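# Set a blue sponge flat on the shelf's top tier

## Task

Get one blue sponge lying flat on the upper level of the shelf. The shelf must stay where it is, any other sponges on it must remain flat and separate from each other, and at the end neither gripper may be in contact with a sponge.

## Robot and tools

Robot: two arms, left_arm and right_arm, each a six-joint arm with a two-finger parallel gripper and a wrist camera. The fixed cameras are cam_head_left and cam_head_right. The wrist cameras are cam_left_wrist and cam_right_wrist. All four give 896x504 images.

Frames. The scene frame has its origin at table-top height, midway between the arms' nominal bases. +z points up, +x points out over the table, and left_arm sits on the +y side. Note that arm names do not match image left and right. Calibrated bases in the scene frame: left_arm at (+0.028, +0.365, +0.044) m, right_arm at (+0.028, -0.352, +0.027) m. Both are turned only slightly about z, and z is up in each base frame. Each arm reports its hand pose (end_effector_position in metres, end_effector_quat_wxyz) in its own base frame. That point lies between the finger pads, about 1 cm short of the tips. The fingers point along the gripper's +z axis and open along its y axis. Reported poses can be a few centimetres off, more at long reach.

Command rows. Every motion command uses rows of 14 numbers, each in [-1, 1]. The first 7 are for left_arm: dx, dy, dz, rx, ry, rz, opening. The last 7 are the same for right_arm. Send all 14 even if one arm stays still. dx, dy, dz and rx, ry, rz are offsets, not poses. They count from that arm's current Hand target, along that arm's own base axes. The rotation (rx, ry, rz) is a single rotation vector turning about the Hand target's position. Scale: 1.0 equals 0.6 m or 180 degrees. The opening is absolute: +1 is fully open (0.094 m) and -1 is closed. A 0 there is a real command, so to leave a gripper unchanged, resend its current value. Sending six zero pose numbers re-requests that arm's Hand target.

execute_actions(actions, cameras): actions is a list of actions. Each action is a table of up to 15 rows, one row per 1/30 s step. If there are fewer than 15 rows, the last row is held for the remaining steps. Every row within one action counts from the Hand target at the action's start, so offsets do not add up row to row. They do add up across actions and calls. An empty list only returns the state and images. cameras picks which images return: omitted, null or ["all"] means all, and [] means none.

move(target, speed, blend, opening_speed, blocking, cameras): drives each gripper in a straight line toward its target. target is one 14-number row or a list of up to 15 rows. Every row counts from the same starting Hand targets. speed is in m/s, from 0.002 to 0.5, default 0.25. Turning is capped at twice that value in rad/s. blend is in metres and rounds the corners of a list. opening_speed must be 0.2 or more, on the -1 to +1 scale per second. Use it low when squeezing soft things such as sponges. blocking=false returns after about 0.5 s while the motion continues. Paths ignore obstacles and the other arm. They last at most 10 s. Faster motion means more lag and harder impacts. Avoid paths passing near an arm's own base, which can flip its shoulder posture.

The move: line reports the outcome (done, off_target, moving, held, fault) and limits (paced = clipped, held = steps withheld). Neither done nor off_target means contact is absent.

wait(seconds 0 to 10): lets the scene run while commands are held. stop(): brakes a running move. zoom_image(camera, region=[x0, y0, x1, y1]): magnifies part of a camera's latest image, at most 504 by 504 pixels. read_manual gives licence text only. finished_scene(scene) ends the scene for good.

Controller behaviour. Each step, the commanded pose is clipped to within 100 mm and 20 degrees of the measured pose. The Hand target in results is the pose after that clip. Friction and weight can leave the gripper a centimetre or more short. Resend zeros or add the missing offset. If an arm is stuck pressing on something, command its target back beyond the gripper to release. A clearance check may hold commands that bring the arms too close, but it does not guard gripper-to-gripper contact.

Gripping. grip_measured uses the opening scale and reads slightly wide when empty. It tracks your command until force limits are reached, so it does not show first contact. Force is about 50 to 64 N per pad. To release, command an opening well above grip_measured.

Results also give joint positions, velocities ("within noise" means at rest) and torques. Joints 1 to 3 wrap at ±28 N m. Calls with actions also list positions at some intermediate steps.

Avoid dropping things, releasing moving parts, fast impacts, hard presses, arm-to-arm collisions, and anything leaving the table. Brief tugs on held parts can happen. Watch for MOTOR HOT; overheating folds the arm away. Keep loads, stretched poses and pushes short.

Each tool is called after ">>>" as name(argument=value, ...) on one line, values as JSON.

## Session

>>> execute_actions(actions=[])

Scene clock: 0.00 s.
left_arm: end_effector_position=(+0.4062, +0.0450, +0.1053) grip_measured=+1.000 end_effector_quat_wxyz=(+0.570, -0.097, +0.805, +0.133) | right_arm: end_effector_position=(+0.4027, -0.0245, +0.1138) grip_measured=+1.000 end_effector_quat_wxyz=(+0.606, +0.063, +0.791, -0.059)
Joint positions: left_arm=[-0.056 1.587 0.449 0.792 -0.383 -0.025 0.094] | right_arm=[0.02 1.559 0.378 0.914 0.19 0.035 0.094]
Joint velocities: within noise
Joint torques (N m): no reading
Motor temperatures (°C): left_arm=[26 27 28 25 24 27 28] | right_arm=[27 29 26 27 27 28 28]
Heat: left arm: 28 °C; right arm: 29 °C.
Hand target: left_arm +0.4116, +0.0458, +0.1221; +0.590, -0.105, +0.790, +0.131 | right_arm +0.4073, -0.0259, +0.1300; +0.624, +0.070, +0.776, -0.058
Tool commands: left_gripper/opening=+1.0 right_gripper/opening=+1.0

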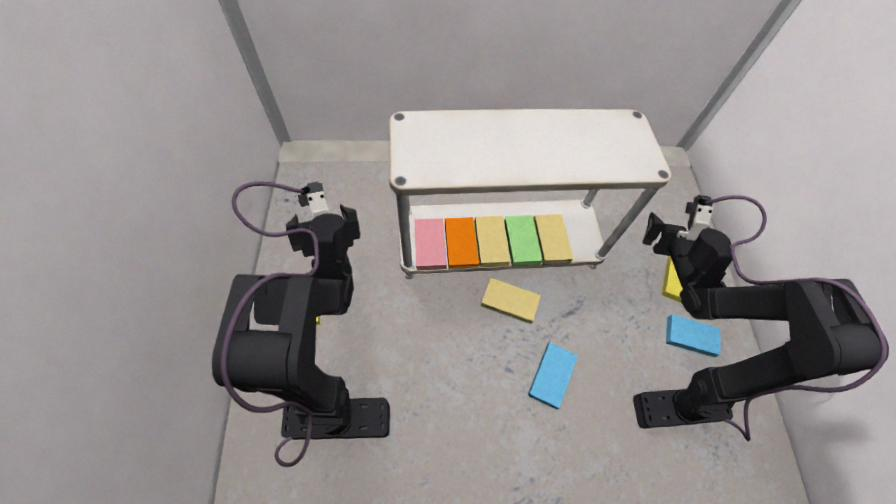

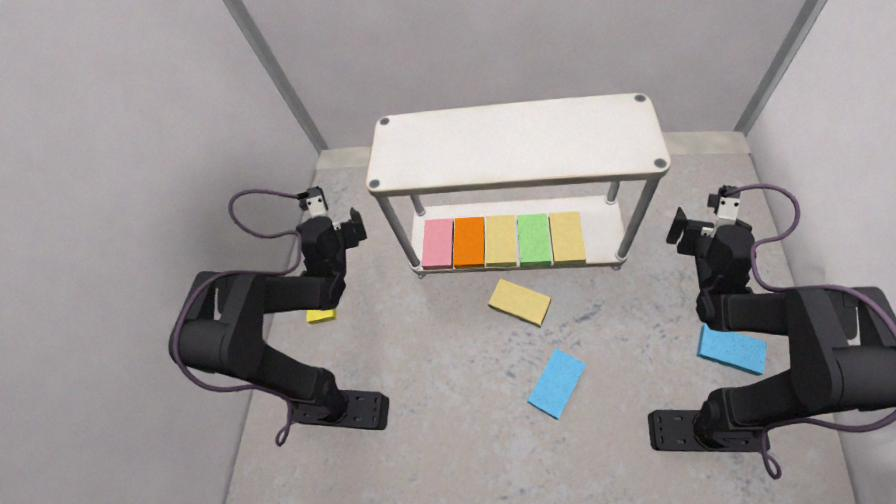

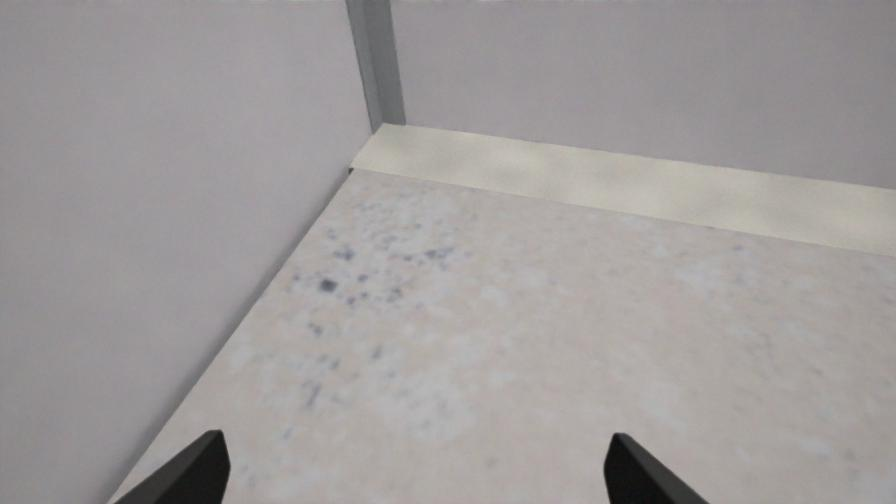

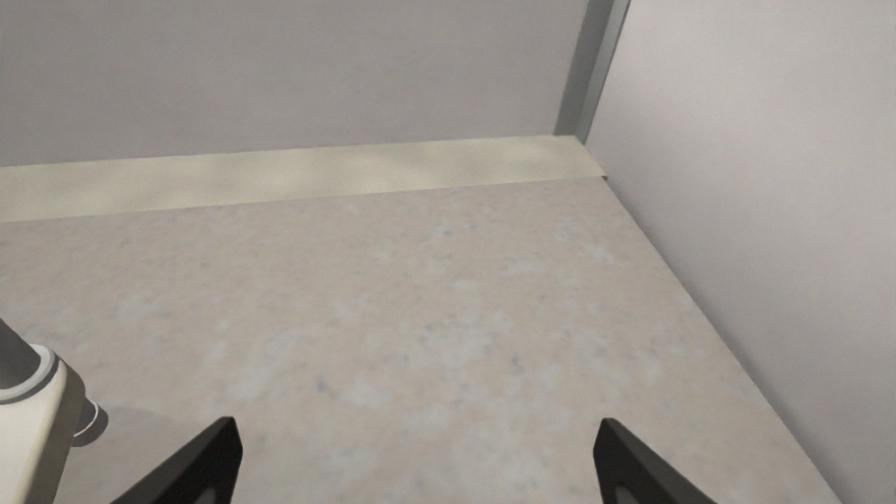

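>>> move(target=[[0,0,0,0,0,0,1,-0.25,0.13,0.08,0.053,0.209,-0.018,1],[0,0,0,0,0,0,1,-0.512,0.477,-0.055,0.106,0.418,-0.036,1]], blend=0.05, speed=0.3)

Scene clock: 5.23 s.
left_arm: end_effector_position=(+0.4062, +0.0450, +0.1053) grip_measured=+1.000 end_effector_quat_wxyz=(+0.570, -0.097, +0.805, +0.133) | right_arm: end_effector_position=(+0.0926, +0.2472, +0.0848) grip_measured=+1.000 end_effector_quat_wxyz=(-0.008, +0.146, +0.989, -0.027)
Joint positions: left_arm=[-0.056 1.587 0.449 0.792 -0.383 -0.025 0.094] | right_arm=[1.206 1.612 1.174 -1.189 -0.004 1.5 0.094]
Joint velocities: within noise
Joint torques (N m): left_arm=[0.02 -4.88 5.29 1.73 -0.11 -0.04] | right_arm=[-0.01 -6.05 7.97 0.2 -0.05 0.07]
Motor temperatures (°C): left_arm=[26 27 28 26 24 27 28] | right_arm=[27 29 27 28 27 28 28]
Heat: left arm: 28 °C; right arm: 29 °C.
Hand target: left_arm +0.4116, +0.0458, +0.1221; +0.590, -0.105, +0.790, +0.131 | right_arm +0.1001, +0.2603, +0.0970; +0.001, +0.156, +0.988, +0.000
Off the commanded pose: left_arm 0.018 m, 3 deg | right_arm 0.019 m, 3 deg.
move: off_target (left_arm, right_arm)

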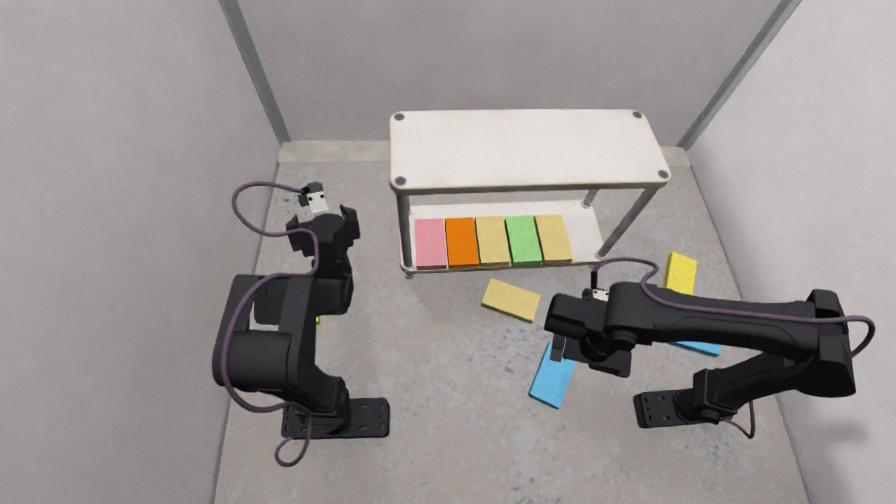

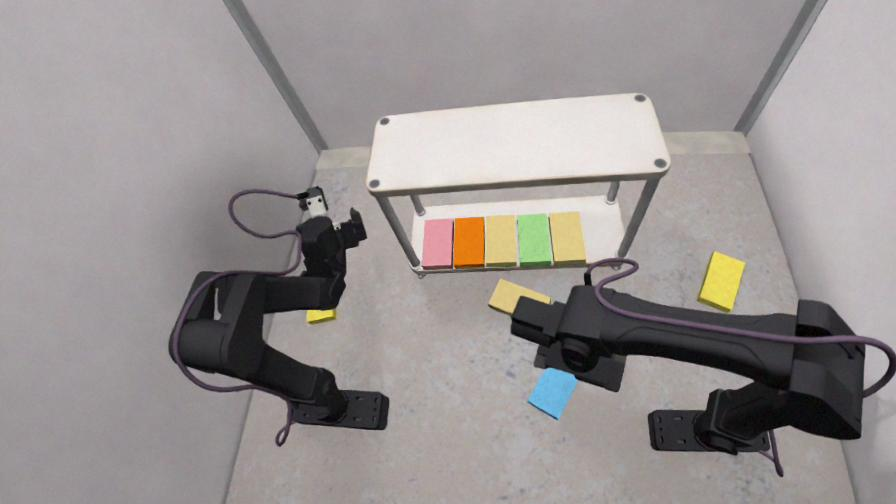

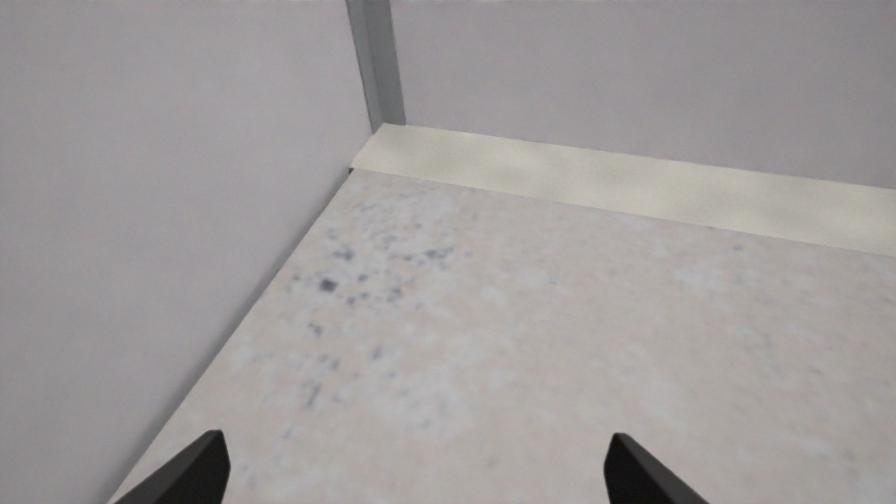

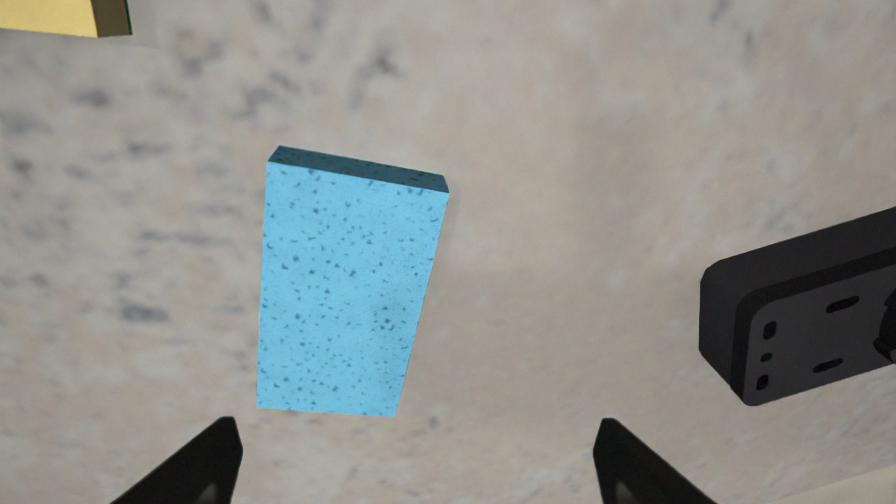

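>>> move(target=[[0,0,0,0,0,0,1,-0.017,0.066,0,0,0,-0.033,1],[0,0,0,0,0,0,1,-0.017,0.066,-0.1,0,0,-0.033,1]], blend=0.01, speed=0.12, cameras=["cam_head_left","cam_right_wrist"])

Scene clock: 7.87 s.
left_arm: end_effector_position=(+0.4062, +0.0450, +0.1053) grip_measured=+1.000 end_effector_quat_wxyz=(+0.570, -0.097, +0.805, +0.133) | right_arm: end_effector_position=(+0.0869, +0.2984, +0.0374) grip_measured=+1.000 end_effector_quat_wxyz=(-0.003, +0.199, +0.980, -0.008)
Joint positions: left_arm=[-0.056 1.587 0.449 0.792 -0.383 -0.025 0.094] | right_arm=[1.281 1.799 1.194 -0.983 -0.005 1.681 0.094]
Joint velocities: within noise
Joint torques (N m): left_arm=[-0.01 -4.88 5.29 1.75 -0.11 -0.04] | right_arm=[0.17 -7.39 3.69 0.44 -0.04 0.07]
Motor temperatures (°C): left_arm=[26 28 28 27 24 27 28] | right_arm=[27 30 27 28 27 28 28]
Heat: left arm: 28 °C; right arm: 30 °C.
Hand target: left_arm +0.4116, +0.0458, +0.1221; +0.590, -0.105, +0.790, +0.131 | right_arm +0.0899, +0.2999, +0.0370; +0.001, +0.207, +0.978, +0.000
Off the commanded pose: left_arm 0.018 m, 3 deg | right_arm 0.003 m, 1 deg.
move: off_target (left_arm)
Images, in order (width x height): cam_head_left 896x504, cam_right_wrist 896x504.

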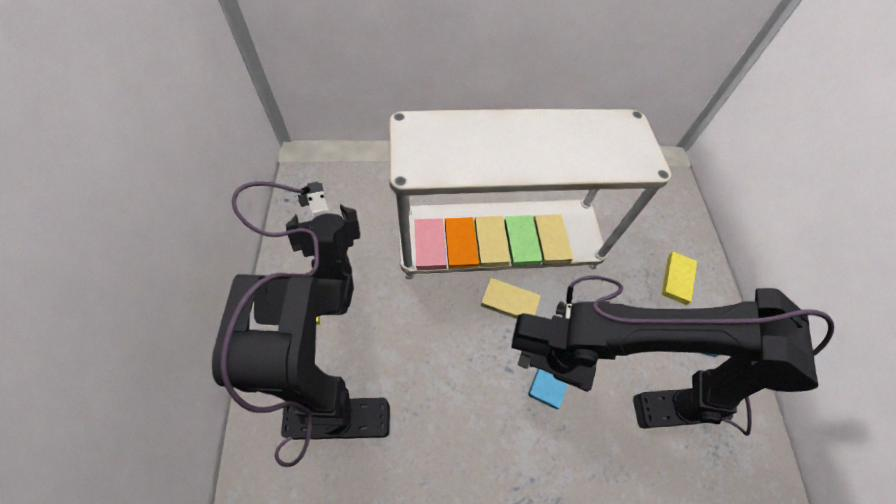

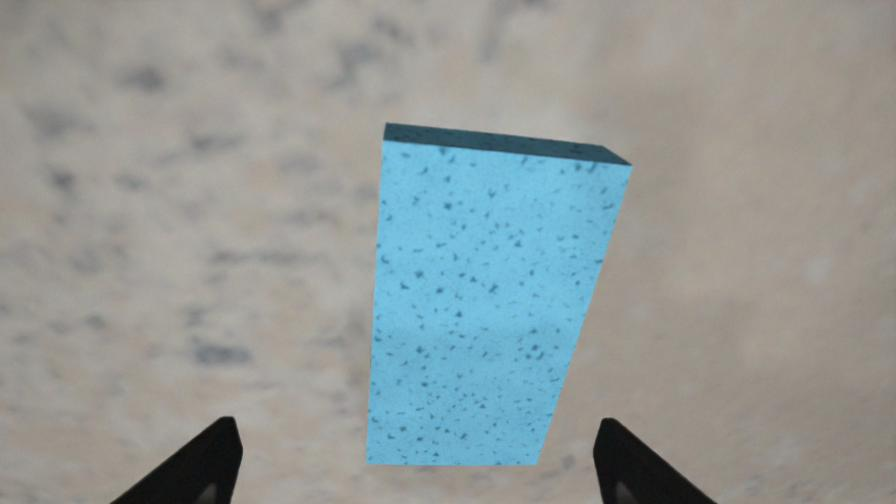

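>>> move(target=[[0,0,0,0,0,0,1,-0.002,-0.027,0,0,0,-0.017,1],[0,0,0,0,0,0,1,-0.002,-0.027,-0.078,0,0,-0.017,1]], speed=0.1, cameras=["cam_right_wrist"])

Scene clock: 9.87 s.
left_arm: end_effector_position=(+0.4062, +0.0450, +0.1053) grip_measured=+1.000 end_effector_quat_wxyz=(+0.570, -0.097, +0.805, +0.133) | right_arm: end_effector_position=(+0.0839, +0.2834, -0.0087) grip_measured=+1.000 end_effector_quat_wxyz=(-0.003, +0.221, +0.975, -0.007)
Joint positions: left_arm=[-0.056 1.587 0.449 0.792 -0.383 -0.025 0.094] | right_arm=[1.277 1.823 1.02 -0.782 -0.005 1.722 0.094]
Joint velocities: within noise
Joint torques (N m): left_arm=[0.02 -4.88 5.27 1.74 -0.1 -0.03] | right_arm=[-0.53 -7.02 3.33 0.43 -0.04 0.07]
Motor temperatures (°C): left_arm=[26 28 28 27 24 27 28] | right_arm=[27 30 27 28 27 28 28]
Heat: left arm: 28 °C; right arm: 30 °C.
Hand target: left_arm +0.4116, +0.0458, +0.1221; +0.590, -0.105, +0.790, +0.131 | right_arm +0.0887, +0.2837, -0.0098; +0.001, +0.233, +0.973, +0.000
Off the commanded pose: left_arm 0.018 m, 3 deg | right_arm 0.005 m, 2 deg.
move: off_target (left_arm)
Images, in order (width x height): cam_right_wrist 896x504.

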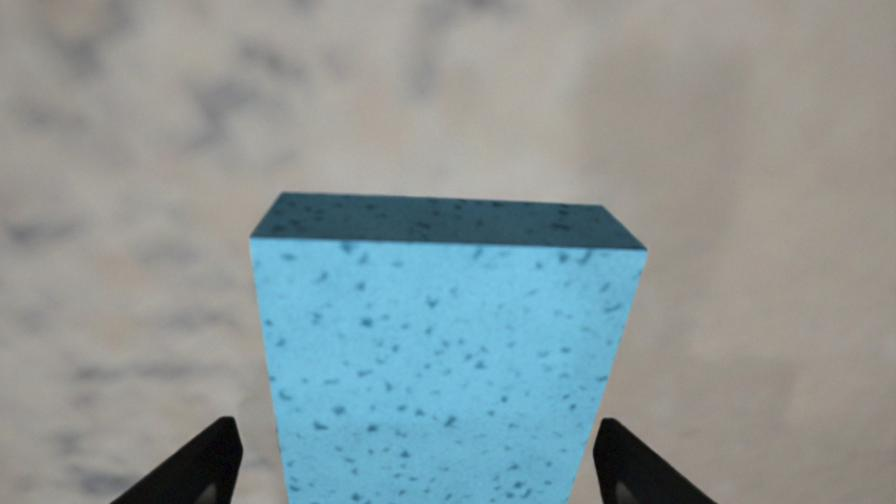

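>>> move(target=[0,0,0,0,0,0,1,0,0,-0.004,0,0,0,0.1], opening_speed=0.8, cameras=[])

>>> move(target=[[0,0,0,0,0,0,1,0,0,0.06,0,0,0.05,0.1],[0,0,0,0,0,0,1,0,0,0.06,0,0,0.55,0.1]], blend=0.005, speed=0.35)

Scene clock: 11.73 s.
left_arm: end_effector_position=(+0.4062, +0.0450, +0.1053) grip_measured=+1.000 end_effector_quat_wxyz=(+0.570, -0.097, +0.805, +0.133) | right_arm: end_effector_position=(+0.0844, +0.2852, -0.0087) grip_measured=+0.352 end_effector_quat_wxyz=(-0.003, +0.221, +0.975, -0.003)
Joint positions: left_arm=[-0.056 1.587 0.449 0.792 -0.383 -0.025 0.094] | right_arm=[1.277 1.823 1.02 -0.775 -0.005 1.722 0.064]
Joint velocities: within noise
Joint torques (N m): left_arm=[0.1 -4.89 5.27 1.74 -0.11 -0.02] | right_arm=[-0.51 -6.69 3.02 0.48 -0.03 0.07]
Motor temperatures (°C): left_arm=[26 28 29 28 24 27 28] | right_arm=[27 30 27 28 27 28 28]
Heat: left arm: 29 °C; right arm: 30 °C.
Hand target: left_arm +0.4116, +0.0458, +0.1221; +0.590, -0.105, +0.790, +0.131 | right_arm +0.0887, +0.2837, -0.0122; +0.001, +0.233, +0.973, +0.000
Off the commanded pose: left_arm 0.018 m, 3 deg | right_arm 0.006 m, 1 deg.
move: off_target (left_arm)
No camera images: "cameras" was empty.

Scene clock: 15.77 s.
left_arm: end_effector_position=(+0.4062, +0.0450, +0.1053) grip_measured=+1.000 end_effector_quat_wxyz=(+0.570, -0.097, +0.805, +0.133) | right_arm: end_effector_position=(+0.0797, +0.2697, +0.0056) grip_measured=+0.349 end_effector_quat_wxyz=(-0.027, -0.588, +0.809, -0.017)
Joint positions: left_arm=[-0.056 1.587 0.449 0.792 -0.383 -0.025 0.094] | right_arm=[1.277 1.788 1.039 -0.885 -0.005 0.02 0.063]
Joint velocities: within noise
Joint torques (N m): left_arm=[0.03 -4.89 5.33 1.73 -0.13 -0.04] | right_arm=[-0.55 -9.05 7.1 0.02 -0.04 -0.07]
Motor temperatures (°C): left_arm=[26 28 29 28 24 27 28] | right_arm=[27 31 27 27 27 28 28]
Heat: left arm: 29 °C; right arm: 31 °C.
Hand target: left_arm +0.4116, +0.0458, +0.1221; +0.590, -0.105, +0.790, +0.131 | right_arm +0.0887, +0.2837, +0.0238; +0.001, -0.588, +0.809, +0.000
Off the commanded pose: left_arm 0.018 m, 3 deg | right_arm 0.025 m, 4 deg.
move: off_target (left_arm, right_arm)

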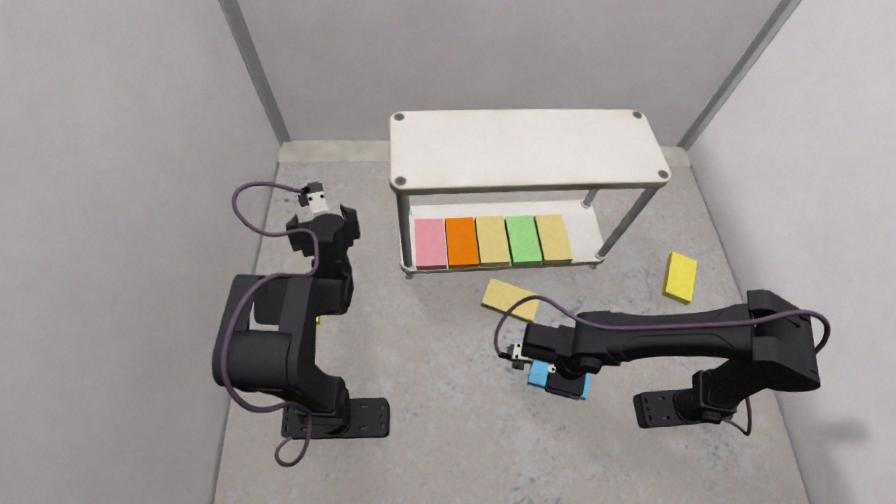

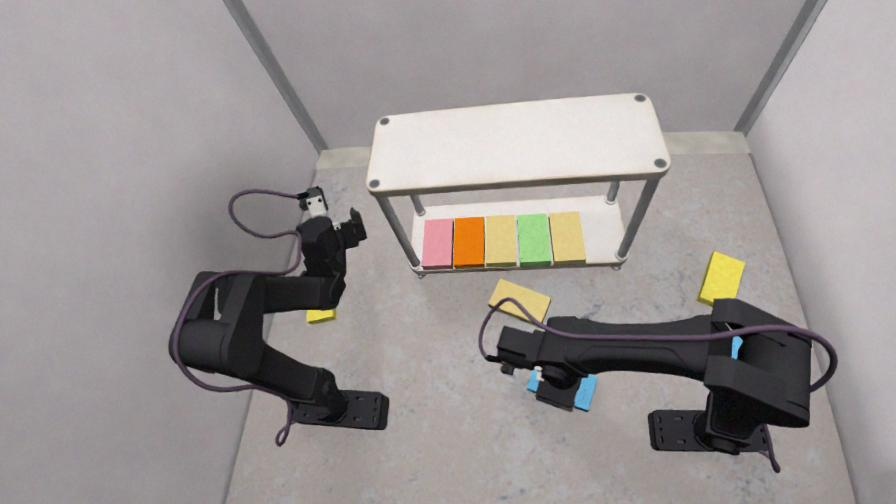

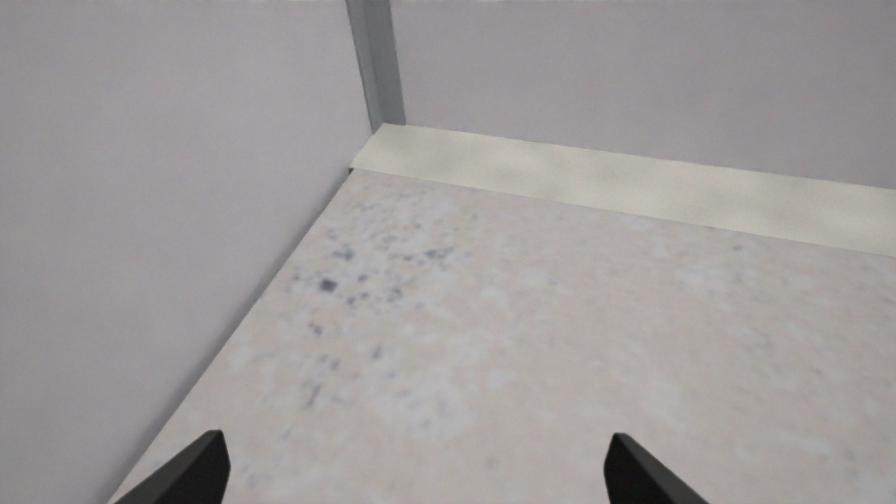

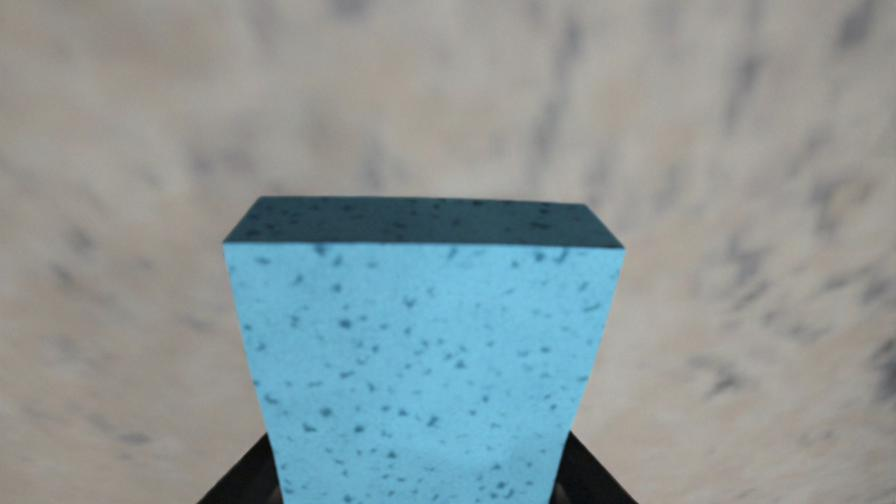

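>>> move(target=[0,0,0,0,0,0,1,0.003,0.01,-0.047,0.0133,-0.0043,0,0.1], speed=0.08, cameras=["cam_right_wrist"])

Scene clock: 17.33 s.
left_arm: end_effector_position=(+0.4062, +0.0450, +0.1053) grip_measured=+1.000 end_effector_quat_wxyz=(+0.570, -0.097, +0.805, +0.133) | right_arm: end_effector_position=(+0.0848, +0.2866, -0.0029) grip_measured=+0.349 end_effector_quat_wxyz=(+0.007, -0.588, +0.809, +0.008)
Joint positions: left_arm=[-0.056 1.587 0.449 0.792 -0.383 -0.025 0.094] | right_arm=[1.277 1.793 1.008 -0.766 -0.005 0.02 0.063]
Joint velocities: within noise
Joint torques (N m): left_arm=[0.05 -4.88 5.23 1.74 -0.1 -0.04] | right_arm=[-0.53 -6.74 3.36 0.66 -0.04 -0.07]
Motor temperatures (°C): left_arm=[26 28 29 28 24 27 28] | right_arm=[27 32 27 27 27 28 29]
Heat: left arm: 29 °C; right arm: 32 °C.
Hand target: left_arm +0.4116, +0.0458, +0.1221; +0.590, -0.105, +0.790, +0.131 | right_arm +0.0905, +0.2897, -0.0044; +0.018, -0.588, +0.808, +0.013
Off the commanded pose: left_arm 0.018 m, 3 deg | right_arm 0.007 m, 1 deg.
move: off_target (left_arm)
Images, in order (width x height): cam_right_wrist 896x504.

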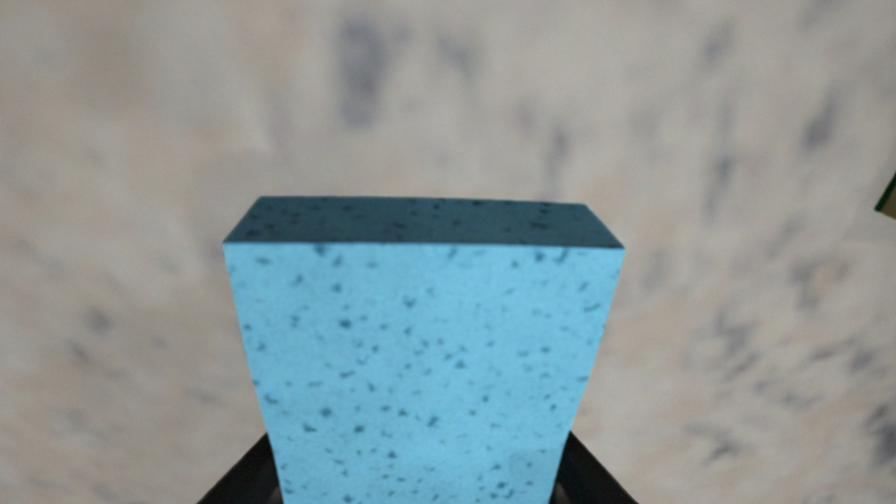

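>>> move(target=[[0,0,0,0,0,0,1,0,0,0.035,0,0,0,0.1],[0,0,0,0,0,0,1,0.017,0.075,0.03,0,0,0,0.1],[0,0,0,0,0,0,1,0.017,0.075,-0.016,0,0,0,0.1]], blend=0.008, speed=0.1, cameras=[])

>>> move(target=[0,0,0,0,0,0,1,0,0,0,0,0,0,0.95], opening_speed=0.7, cameras=["cam_right_wrist"])

Scene clock: 19.30 s.
left_arm: end_effector_position=(+0.4062, +0.0450, +0.1053) grip_measured=+1.000 end_effector_quat_wxyz=(+0.570, -0.097, +0.805, +0.133) | right_arm: end_effector_position=(+0.0953, +0.3217, -0.0072) grip_measured=+0.349 end_effector_quat_wxyz=(+0.003, -0.590, +0.807, -0.001)
Joint positions: left_arm=[-0.056 1.587 0.449 0.792 -0.383 -0.025 0.094] | right_arm=[1.283 1.94 1.188 -0.816 0.005 0.02 0.063]
Joint velocities: within noise
Joint torques (N m): left_arm=[0.08 -4.83 5.29 1.74 -0.11 -0.04] | right_arm=[-0.01 -6.41 4.26 0.96 -0.03 0.03]
Motor temperatures (°C): left_arm=[26 28 29 29 24 27 28] | right_arm=[27 32 27 27 27 28 29]
Heat: left arm: 29 °C; right arm: 32 °C.
Hand target: left_arm +0.4116, +0.0458, +0.1221; +0.590, -0.105, +0.790, +0.131 | right_arm +0.1007, +0.3347, -0.0140; +0.018, -0.588, +0.808, +0.013
Off the commanded pose: left_arm 0.018 m, 3 deg | right_arm 0.016 m, 2 deg.
move: off_target (left_arm, right_arm)
No camera images: "cameras" was empty.

Scene clock: 21.03 s.
left_arm: end_effector_position=(+0.4062, +0.0450, +0.1053) grip_measured=+1.000 end_effector_quat_wxyz=(+0.570, -0.097, +0.805, +0.133) | right_arm: end_effector_position=(+0.1038, +0.3218, -0.0140) grip_measured=+0.947 end_effector_quat_wxyz=(+0.005, -0.586, +0.810, -0.005)
Joint positions: left_arm=[-0.056 1.587 0.449 0.792 -0.383 -0.025 0.094] | right_arm=[1.263 1.961 1.188 -0.795 0.013 0.01 0.091]
Joint velocities: within noise
Joint torques (N m): left_arm=[0.01 -4.92 5.3 1.73 -0.11 -0.04] | right_arm=[0.57 -7.76 4.3 0.74 -0.11 0.03]
Motor temperatures (°C): left_arm=[26 28 29 29 24 27 28] | right_arm=[27 32 27 27 27 28 29]
Heat: left arm: 29 °C; right arm: 32 °C.
Hand target: left_arm +0.4116, +0.0458, +0.1221; +0.590, -0.105, +0.790, +0.131 | right_arm +0.1007, +0.3347, -0.0140; +0.018, -0.588, +0.808, +0.013
Off the commanded pose: left_arm 0.018 m, 3 deg | right_arm 0.013 m, 3 deg.
move: off_target (left_arm, right_arm)
Images, in order (width x height): cam_right_wrist 896x504.

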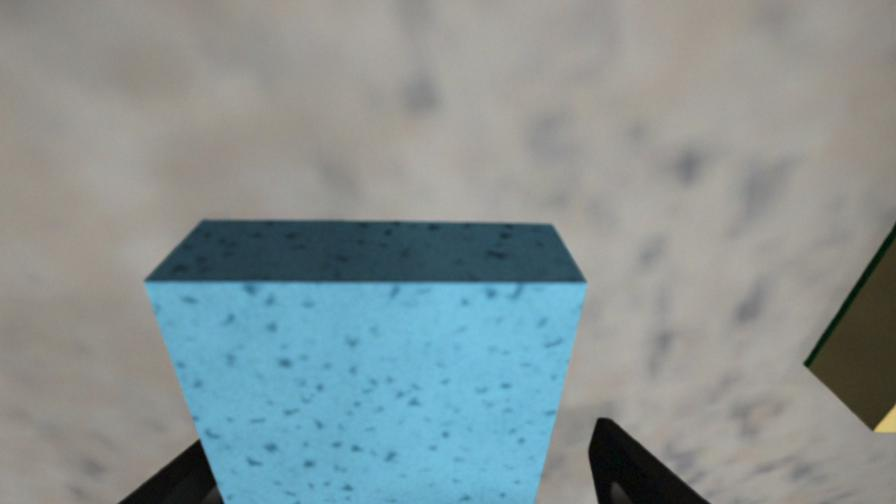

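>>> move(target=[[0,0,0,0,0,0,1,-0.013,0,0.008,0,0,0,1],[0,0,0,0,0,0,1,-0.013,0,0.06,0.03,-0.01,0,1],[0,0,0,0,0,0,1,-0.014,0,0.06,0.193,-0.063,0,1]], blend=0.005, speed=0.2, cameras=["cam_head_left","cam_right_wrist"])

Scene clock: 25.00 s.
left_arm: end_effector_position=(+0.4062, +0.0450, +0.1053) grip_measured=+1.000 end_effector_quat_wxyz=(+0.570, -0.097, +0.805, +0.133) | right_arm: end_effector_position=(+0.0912, +0.3243, +0.0094) grip_measured=+0.997 end_effector_quat_wxyz=(+0.242, -0.563, +0.770, +0.177)
Joint positions: left_arm=[-0.056 1.587 0.449 0.792 -0.383 -0.025 0.094] | right_arm=[1.307 1.524 0.55 0.012 0.025 0.036 0.094]
Joint velocities: within noise
Joint torques (N m): left_arm=[0.05 -4.9 5.27 1.74 -0.12 -0.02] | right_arm=[0.43 -6.38 3.44 2.06 0.06 0.06]
Motor temperatures (°C): left_arm=[26 28 29 29 24 27 28] | right_arm=[27 32 27 28 27 28 29]
Heat: left arm: 29 °C; right arm: 32 °C.
Hand target: left_arm +0.4116, +0.0458, +0.1221; +0.590, -0.105, +0.790, +0.131 | right_arm +0.0923, +0.3347, +0.0220; +0.272, -0.554, +0.762, +0.196
Off the commanded pose: left_arm 0.018 m, 3 deg | right_arm 0.016 m, 4 deg.
move: off_target (left_arm, right_arm); blend cut to 0 m at target 1
Images, in order (width x height): cam_head_left 896x504, cam_right_wrist 896x504.

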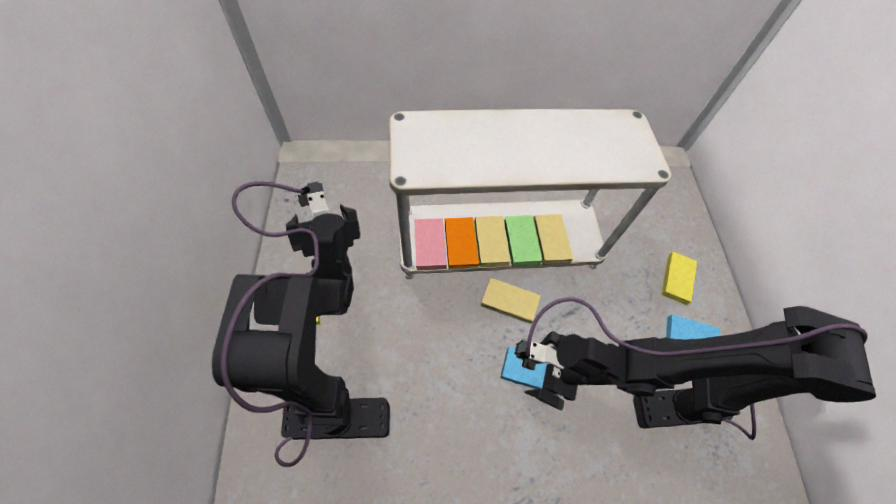

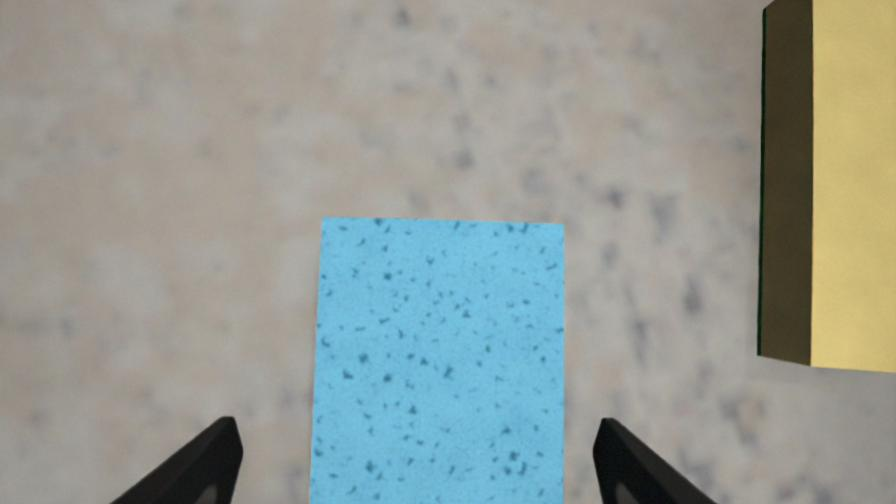

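>>> move(target=[0,0,0,0,0,0,1,0.006,0,-0.053,0.019,-0.006,0,1], speed=0.1, cameras=["cam_right_wrist"])

Scene clock: 26.90 s.
left_arm: end_effector_position=(+0.4062, +0.0450, +0.1053) grip_measured=+1.000 end_effector_quat_wxyz=(+0.570, -0.097, +0.805, +0.133) | right_arm: end_effector_position=(+0.0956, +0.3333, -0.0098) grip_measured=+0.997 end_effector_quat_wxyz=(+0.288, -0.549, +0.757, +0.208)
Joint positions: left_arm=[-0.056 1.587 0.449 0.792 -0.383 -0.025 0.094] | right_arm=[1.307 1.633 0.438 0.35 0.036 0.039 0.094]
Joint velocities: within noise
Joint torques (N m): left_arm=[0.05 -4.88 5.27 1.74 -0.11 -0.03] | right_arm=[-0.51 -4.37 2.77 2 0 -0.05]
Motor temperatures (°C): left_arm=[26 28 29 29 24 27 28] | right_arm=[27 32 27 28 27 28 29]
Heat: left arm: 29 °C; right arm: 32 °C.
Hand target: left_arm +0.4116, +0.0458, +0.1221; +0.590, -0.105, +0.790, +0.131 | right_arm +0.0959, +0.3347, -0.0098; +0.295, -0.548, +0.753, +0.214
Off the commanded pose: left_arm 0.018 m, 3 deg | right_arm 0.001 m, 1 deg.
move: off_target (left_arm)
Images, in order (width x height): cam_right_wrist 896x504.

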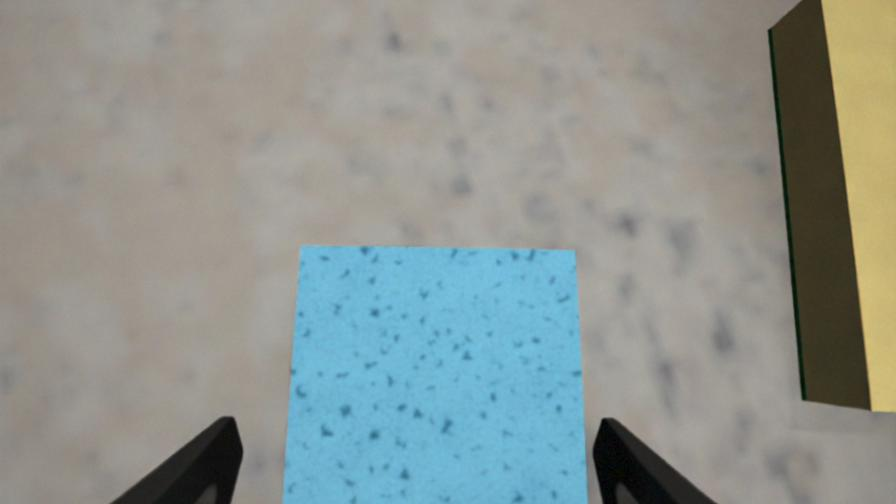

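>>> move(target=[0,0,0,0,0,0,1,-0.002,-0.005,-0.006,0,0,0,0.1], opening_speed=0.8, cameras=["cam_right_wrist"])

>>> move(target=[[0,0,0,0,0,0,1,0.0,-0.02,0.25,0,0,-0.03,0.1],[0,0,0,0,0,0,1,0.17,-0.12,0.7,0,0,-0.36,0.1],[0,0,0,0,0,0,1,0.4,-0.13,0.69,0,0,-0.403,0.1]], blend=0.05, speed=0.2)

Scene clock: 28.97 s.
left_arm: end_effector_position=(+0.4062, +0.0450, +0.1053) grip_measured=+1.000 end_effector_quat_wxyz=(+0.570, -0.097, +0.805, +0.133) | right_arm: end_effector_position=(+0.0953, +0.3343, -0.0100) grip_measured=+0.360 end_effector_quat_wxyz=(+0.294, -0.548, +0.753, +0.214)
Joint positions: left_arm=[-0.056 1.587 0.449 0.792 -0.383 -0.025 0.094] | right_arm=[1.307 1.641 0.422 0.393 0.033 0.036 0.064]
Joint velocities: within noise
Joint torques (N m): left_arm=[0.03 -4.89 5.3 1.74 -0.11 -0.03] | right_arm=[-0.36 -4.41 2.52 1.82 0.01 -0.04]
Motor temperatures (°C): left_arm=[26 28 29 29 24 27 28] | right_arm=[27 32 27 29 27 28 29]
Heat: left arm: 29 °C; right arm: 32 °C.
Hand target: left_arm +0.4116, +0.0458, +0.1221; +0.590, -0.105, +0.790, +0.131 | right_arm +0.0947, +0.3317, -0.0134; +0.295, -0.548, +0.753, +0.214
Off the commanded pose: left_arm 0.018 m, 3 deg | right_arm 0.004 m, 0 deg.
move: off_target (left_arm)
Images, in order (width x height): cam_right_wrist 896x504.

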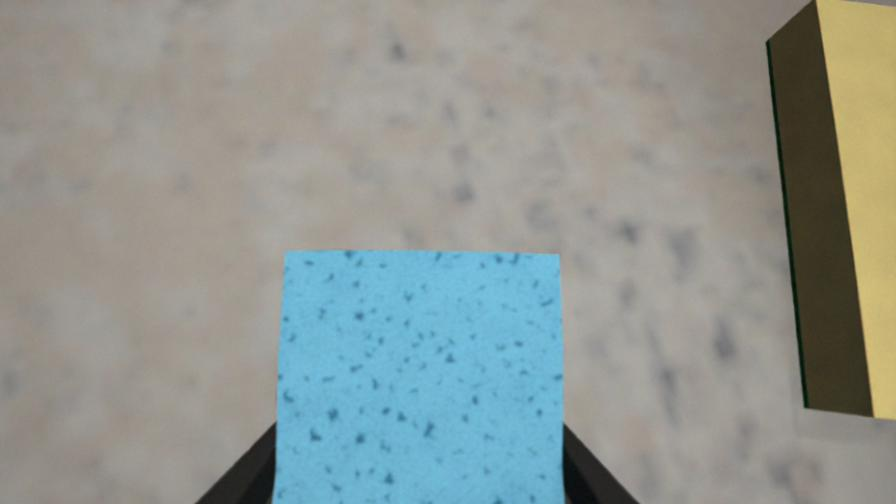

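Scene clock: 33.97 s.
left_arm: end_effector_position=(+0.4062, +0.0450, +0.1053) grip_measured=+1.000 end_effector_quat_wxyz=(+0.570, -0.097, +0.805, +0.133) | right_arm: end_effector_position=(+0.3414, +0.2571, +0.3882) grip_measured=+0.359 end_effector_quat_wxyz=(+0.415, -0.006, +0.909, +0.031)
Joint positions: left_arm=[-0.056 1.587 0.449 0.792 -0.383 -0.025 0.094] | right_arm=[0.868 1.949 2.594 -1.531 0.565 0.648 0.064]
Joint velocities: within noise
Joint torques (N m): left_arm=[0.02 -4.92 5.29 1.73 -0.11 -0.02] | right_arm=[0.25 -8.01 6.71 1.16 0.17 -0.05]
Motor temperatures (°C): left_arm=[26 28 29 30 24 27 28] | right_arm=[27 32 28 29 27 28 29]
Heat: left arm: 30 °C; right arm: 32 °C.
Hand target: left_arm +0.4116, +0.0458, +0.1221; +0.590, -0.105, +0.790, +0.131 | right_arm +0.3347, +0.2537, +0.4006; +0.364, +0.004, +0.931, -0.002
Off the commanded pose: left_arm 0.018 m, 3 deg | right_arm 0.014 m, 7 deg.
joint sent to its limit (right arm) — joint 4 (wrist pitch), lower limit. The joint targets are off in position and orientation.
move: off_target (left_arm, right_arm)

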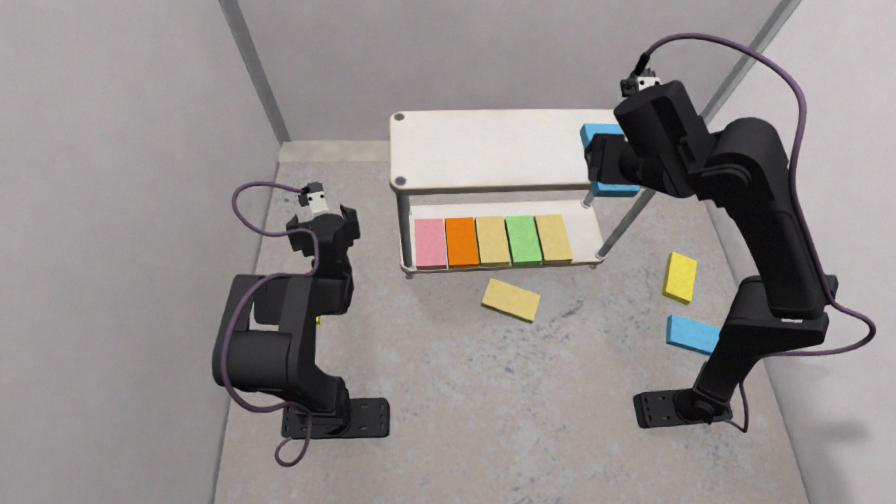

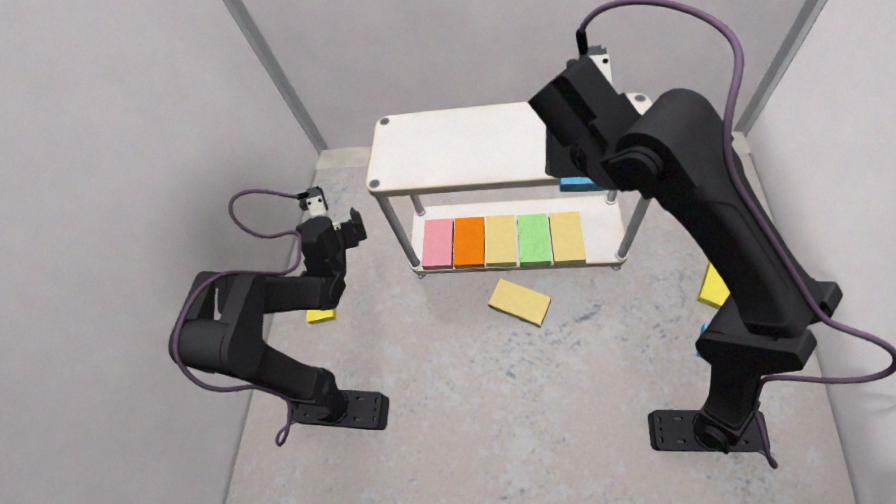

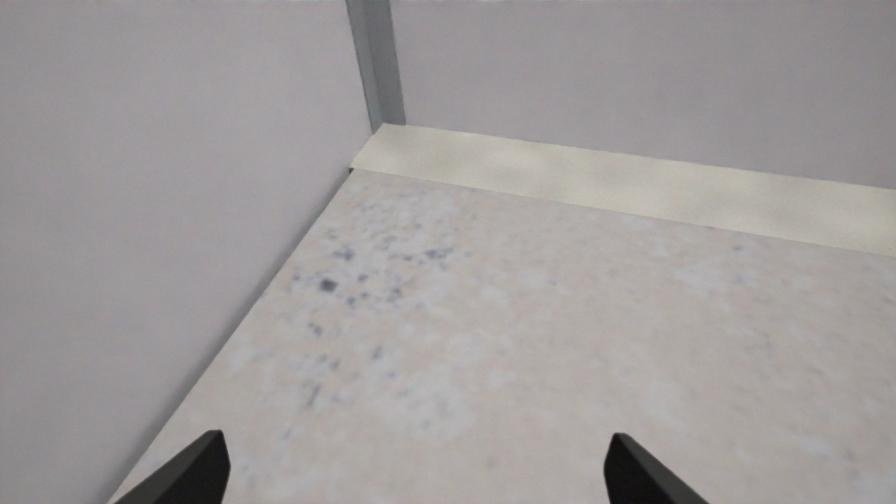

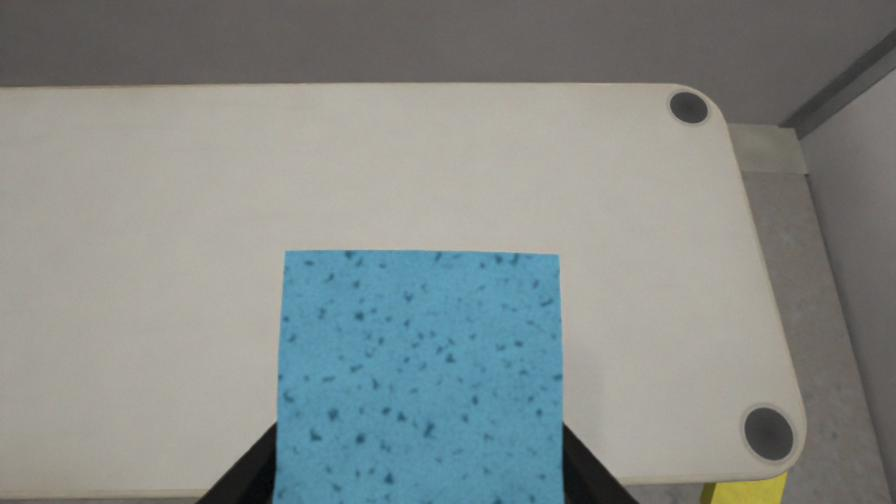

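>>> move(target=[0,0,0,0,0,0,1,0.122,0.003,-0.058,0,0,0,0.1], speed=0.15, cameras=["cam_head_right","cam_right_wrist"])

Scene clock: 35.77 s.
left_arm: end_effector_position=(+0.4062, +0.0450, +0.1053) grip_measured=+1.000 end_effector_quat_wxyz=(+0.570, -0.097, +0.805, +0.133) | right_arm: end_effector_position=(+0.4100, +0.2565, +0.3514) grip_measured=+0.359 end_effector_quat_wxyz=(+0.394, -0.005, +0.919, +0.013)
Joint positions: left_arm=[-0.056 1.587 0.449 0.792 -0.383 -0.025 0.094] | right_arm=[0.727 2.188 2.832 -1.533 0.478 0.544 0.064]
Joint velocities: within noise
Joint torques (N m): left_arm=[0.08 -4.89 5.3 1.73 -0.11 -0.03] | right_arm=[-0.18 -9.63 6.32 1.42 0.13 -0.07]
Motor temperatures (°C): left_arm=[26 29 29 30 24 27 28] | right_arm=[27 32 28 29 27 28 29]
Heat: left arm: 30 °C; right arm: 32 °C.
Hand target: left_arm +0.4116, +0.0458, +0.1221; +0.590, -0.105, +0.790, +0.131 | right_arm +0.4079, +0.2555, +0.3658; +0.364, +0.004, +0.931, -0.002
Off the commanded pose: left_arm 0.018 m, 3 deg | right_arm 0.015 m, 4 deg.
elbow stopped short (right arm): the move would have taken joint 3 (elbow) straighter than the controller allows.
move: off_target (left_arm, right_arm)
Images, in order (width x height): cam_head_right 896x504, cam_right_wrist 896x504.

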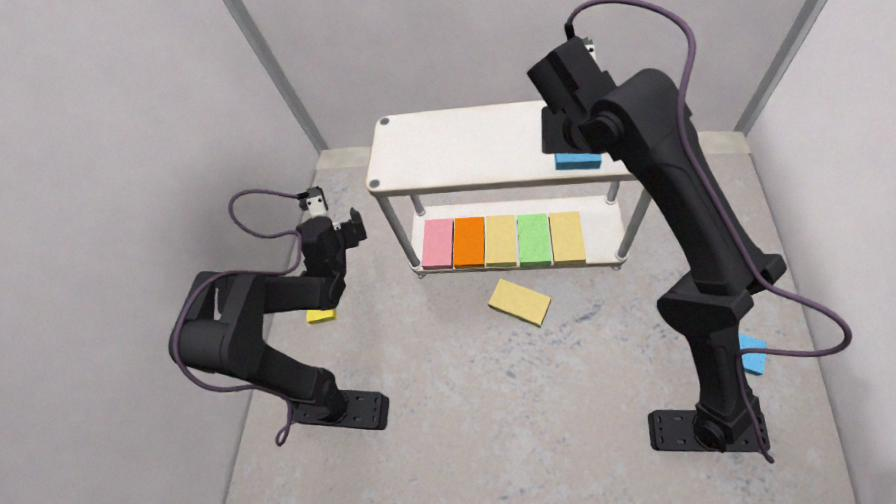

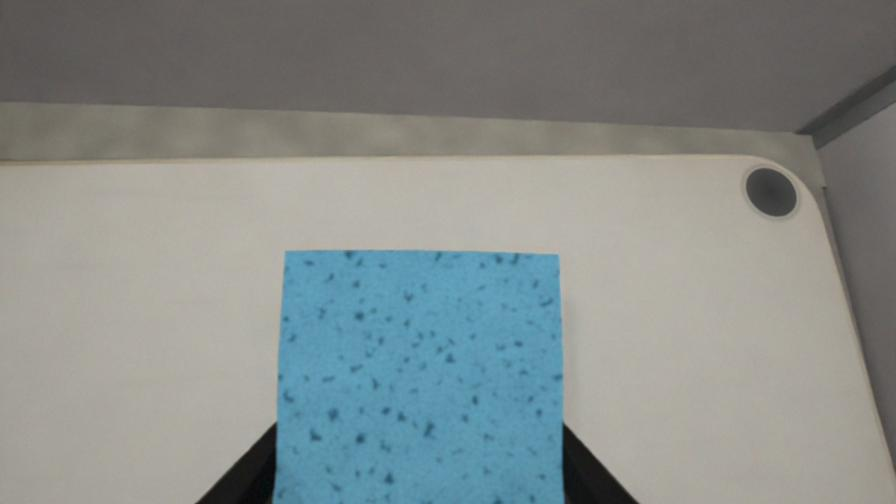

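>>> move(target=[0,0,0,0,0,0,1,0.003,0,-0.024,0,0.01,0,0.1], speed=0.05, cameras=["cam_right_wrist"])

Scene clock: 37.90 s.
left_arm: end_effector_position=(+0.4062, +0.0450, +0.1053) grip_measured=+1.000 end_effector_quat_wxyz=(+0.570, -0.097, +0.805, +0.133) | right_arm: end_effector_position=(+0.4096, +0.2585, +0.3498) grip_measured=+0.359 end_effector_quat_wxyz=(+0.390, -0.011, +0.921, +0.017)
Joint positions: left_arm=[-0.056 1.587 0.449 0.792 -0.383 -0.025 0.094] | right_arm=[0.726 2.19 2.832 -1.533 0.463 0.535 0.064]
Joint velocities: within noise
Joint torques (N m): left_arm=[-0.03 -4.88 5.27 1.74 -0.11 -0.04] | right_arm=[-0.53 -8.46 6.22 1.18 0.06 0.05]
Motor temperatures (°C): left_arm=[26 29 29 30 24 27 28] | right_arm=[27 32 28 29 27 28 29]
Heat: left arm: 30 °C; right arm: 32 °C.
Hand target: left_arm +0.4116, +0.0458, +0.1221; +0.590, -0.105, +0.790, +0.131 | right_arm +0.4097, +0.2555, +0.3514; +0.350, +0.004, +0.937, -0.002
Off the commanded pose: left_arm 0.018 m, 3 deg | right_arm 0.003 m, 6 deg.
elbow stopped short (right arm): the move would have taken joint 3 (elbow) straighter than the controller allows.
joint sent to its limit (right arm) — joint 4 (wrist pitch), lower limit. The joint targets are off in position and orientation.
move: off_target (left_arm, right_arm)
Images, in order (width x height): cam_right_wrist 896x504.

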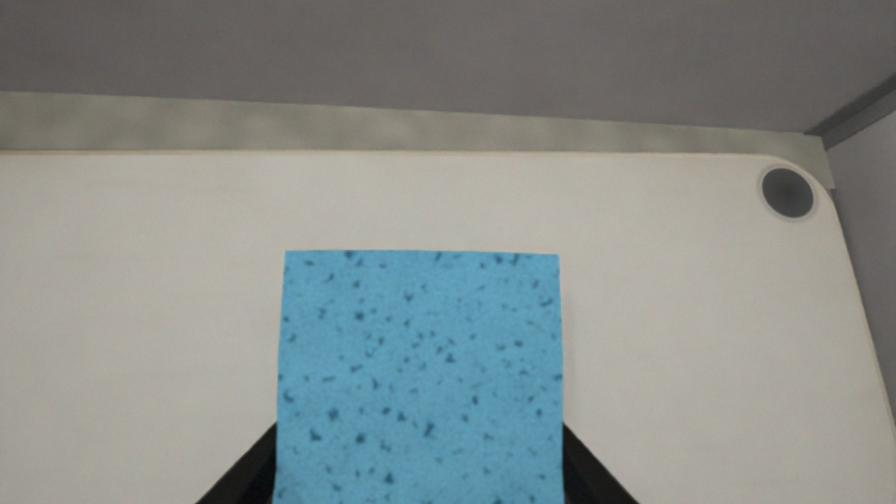

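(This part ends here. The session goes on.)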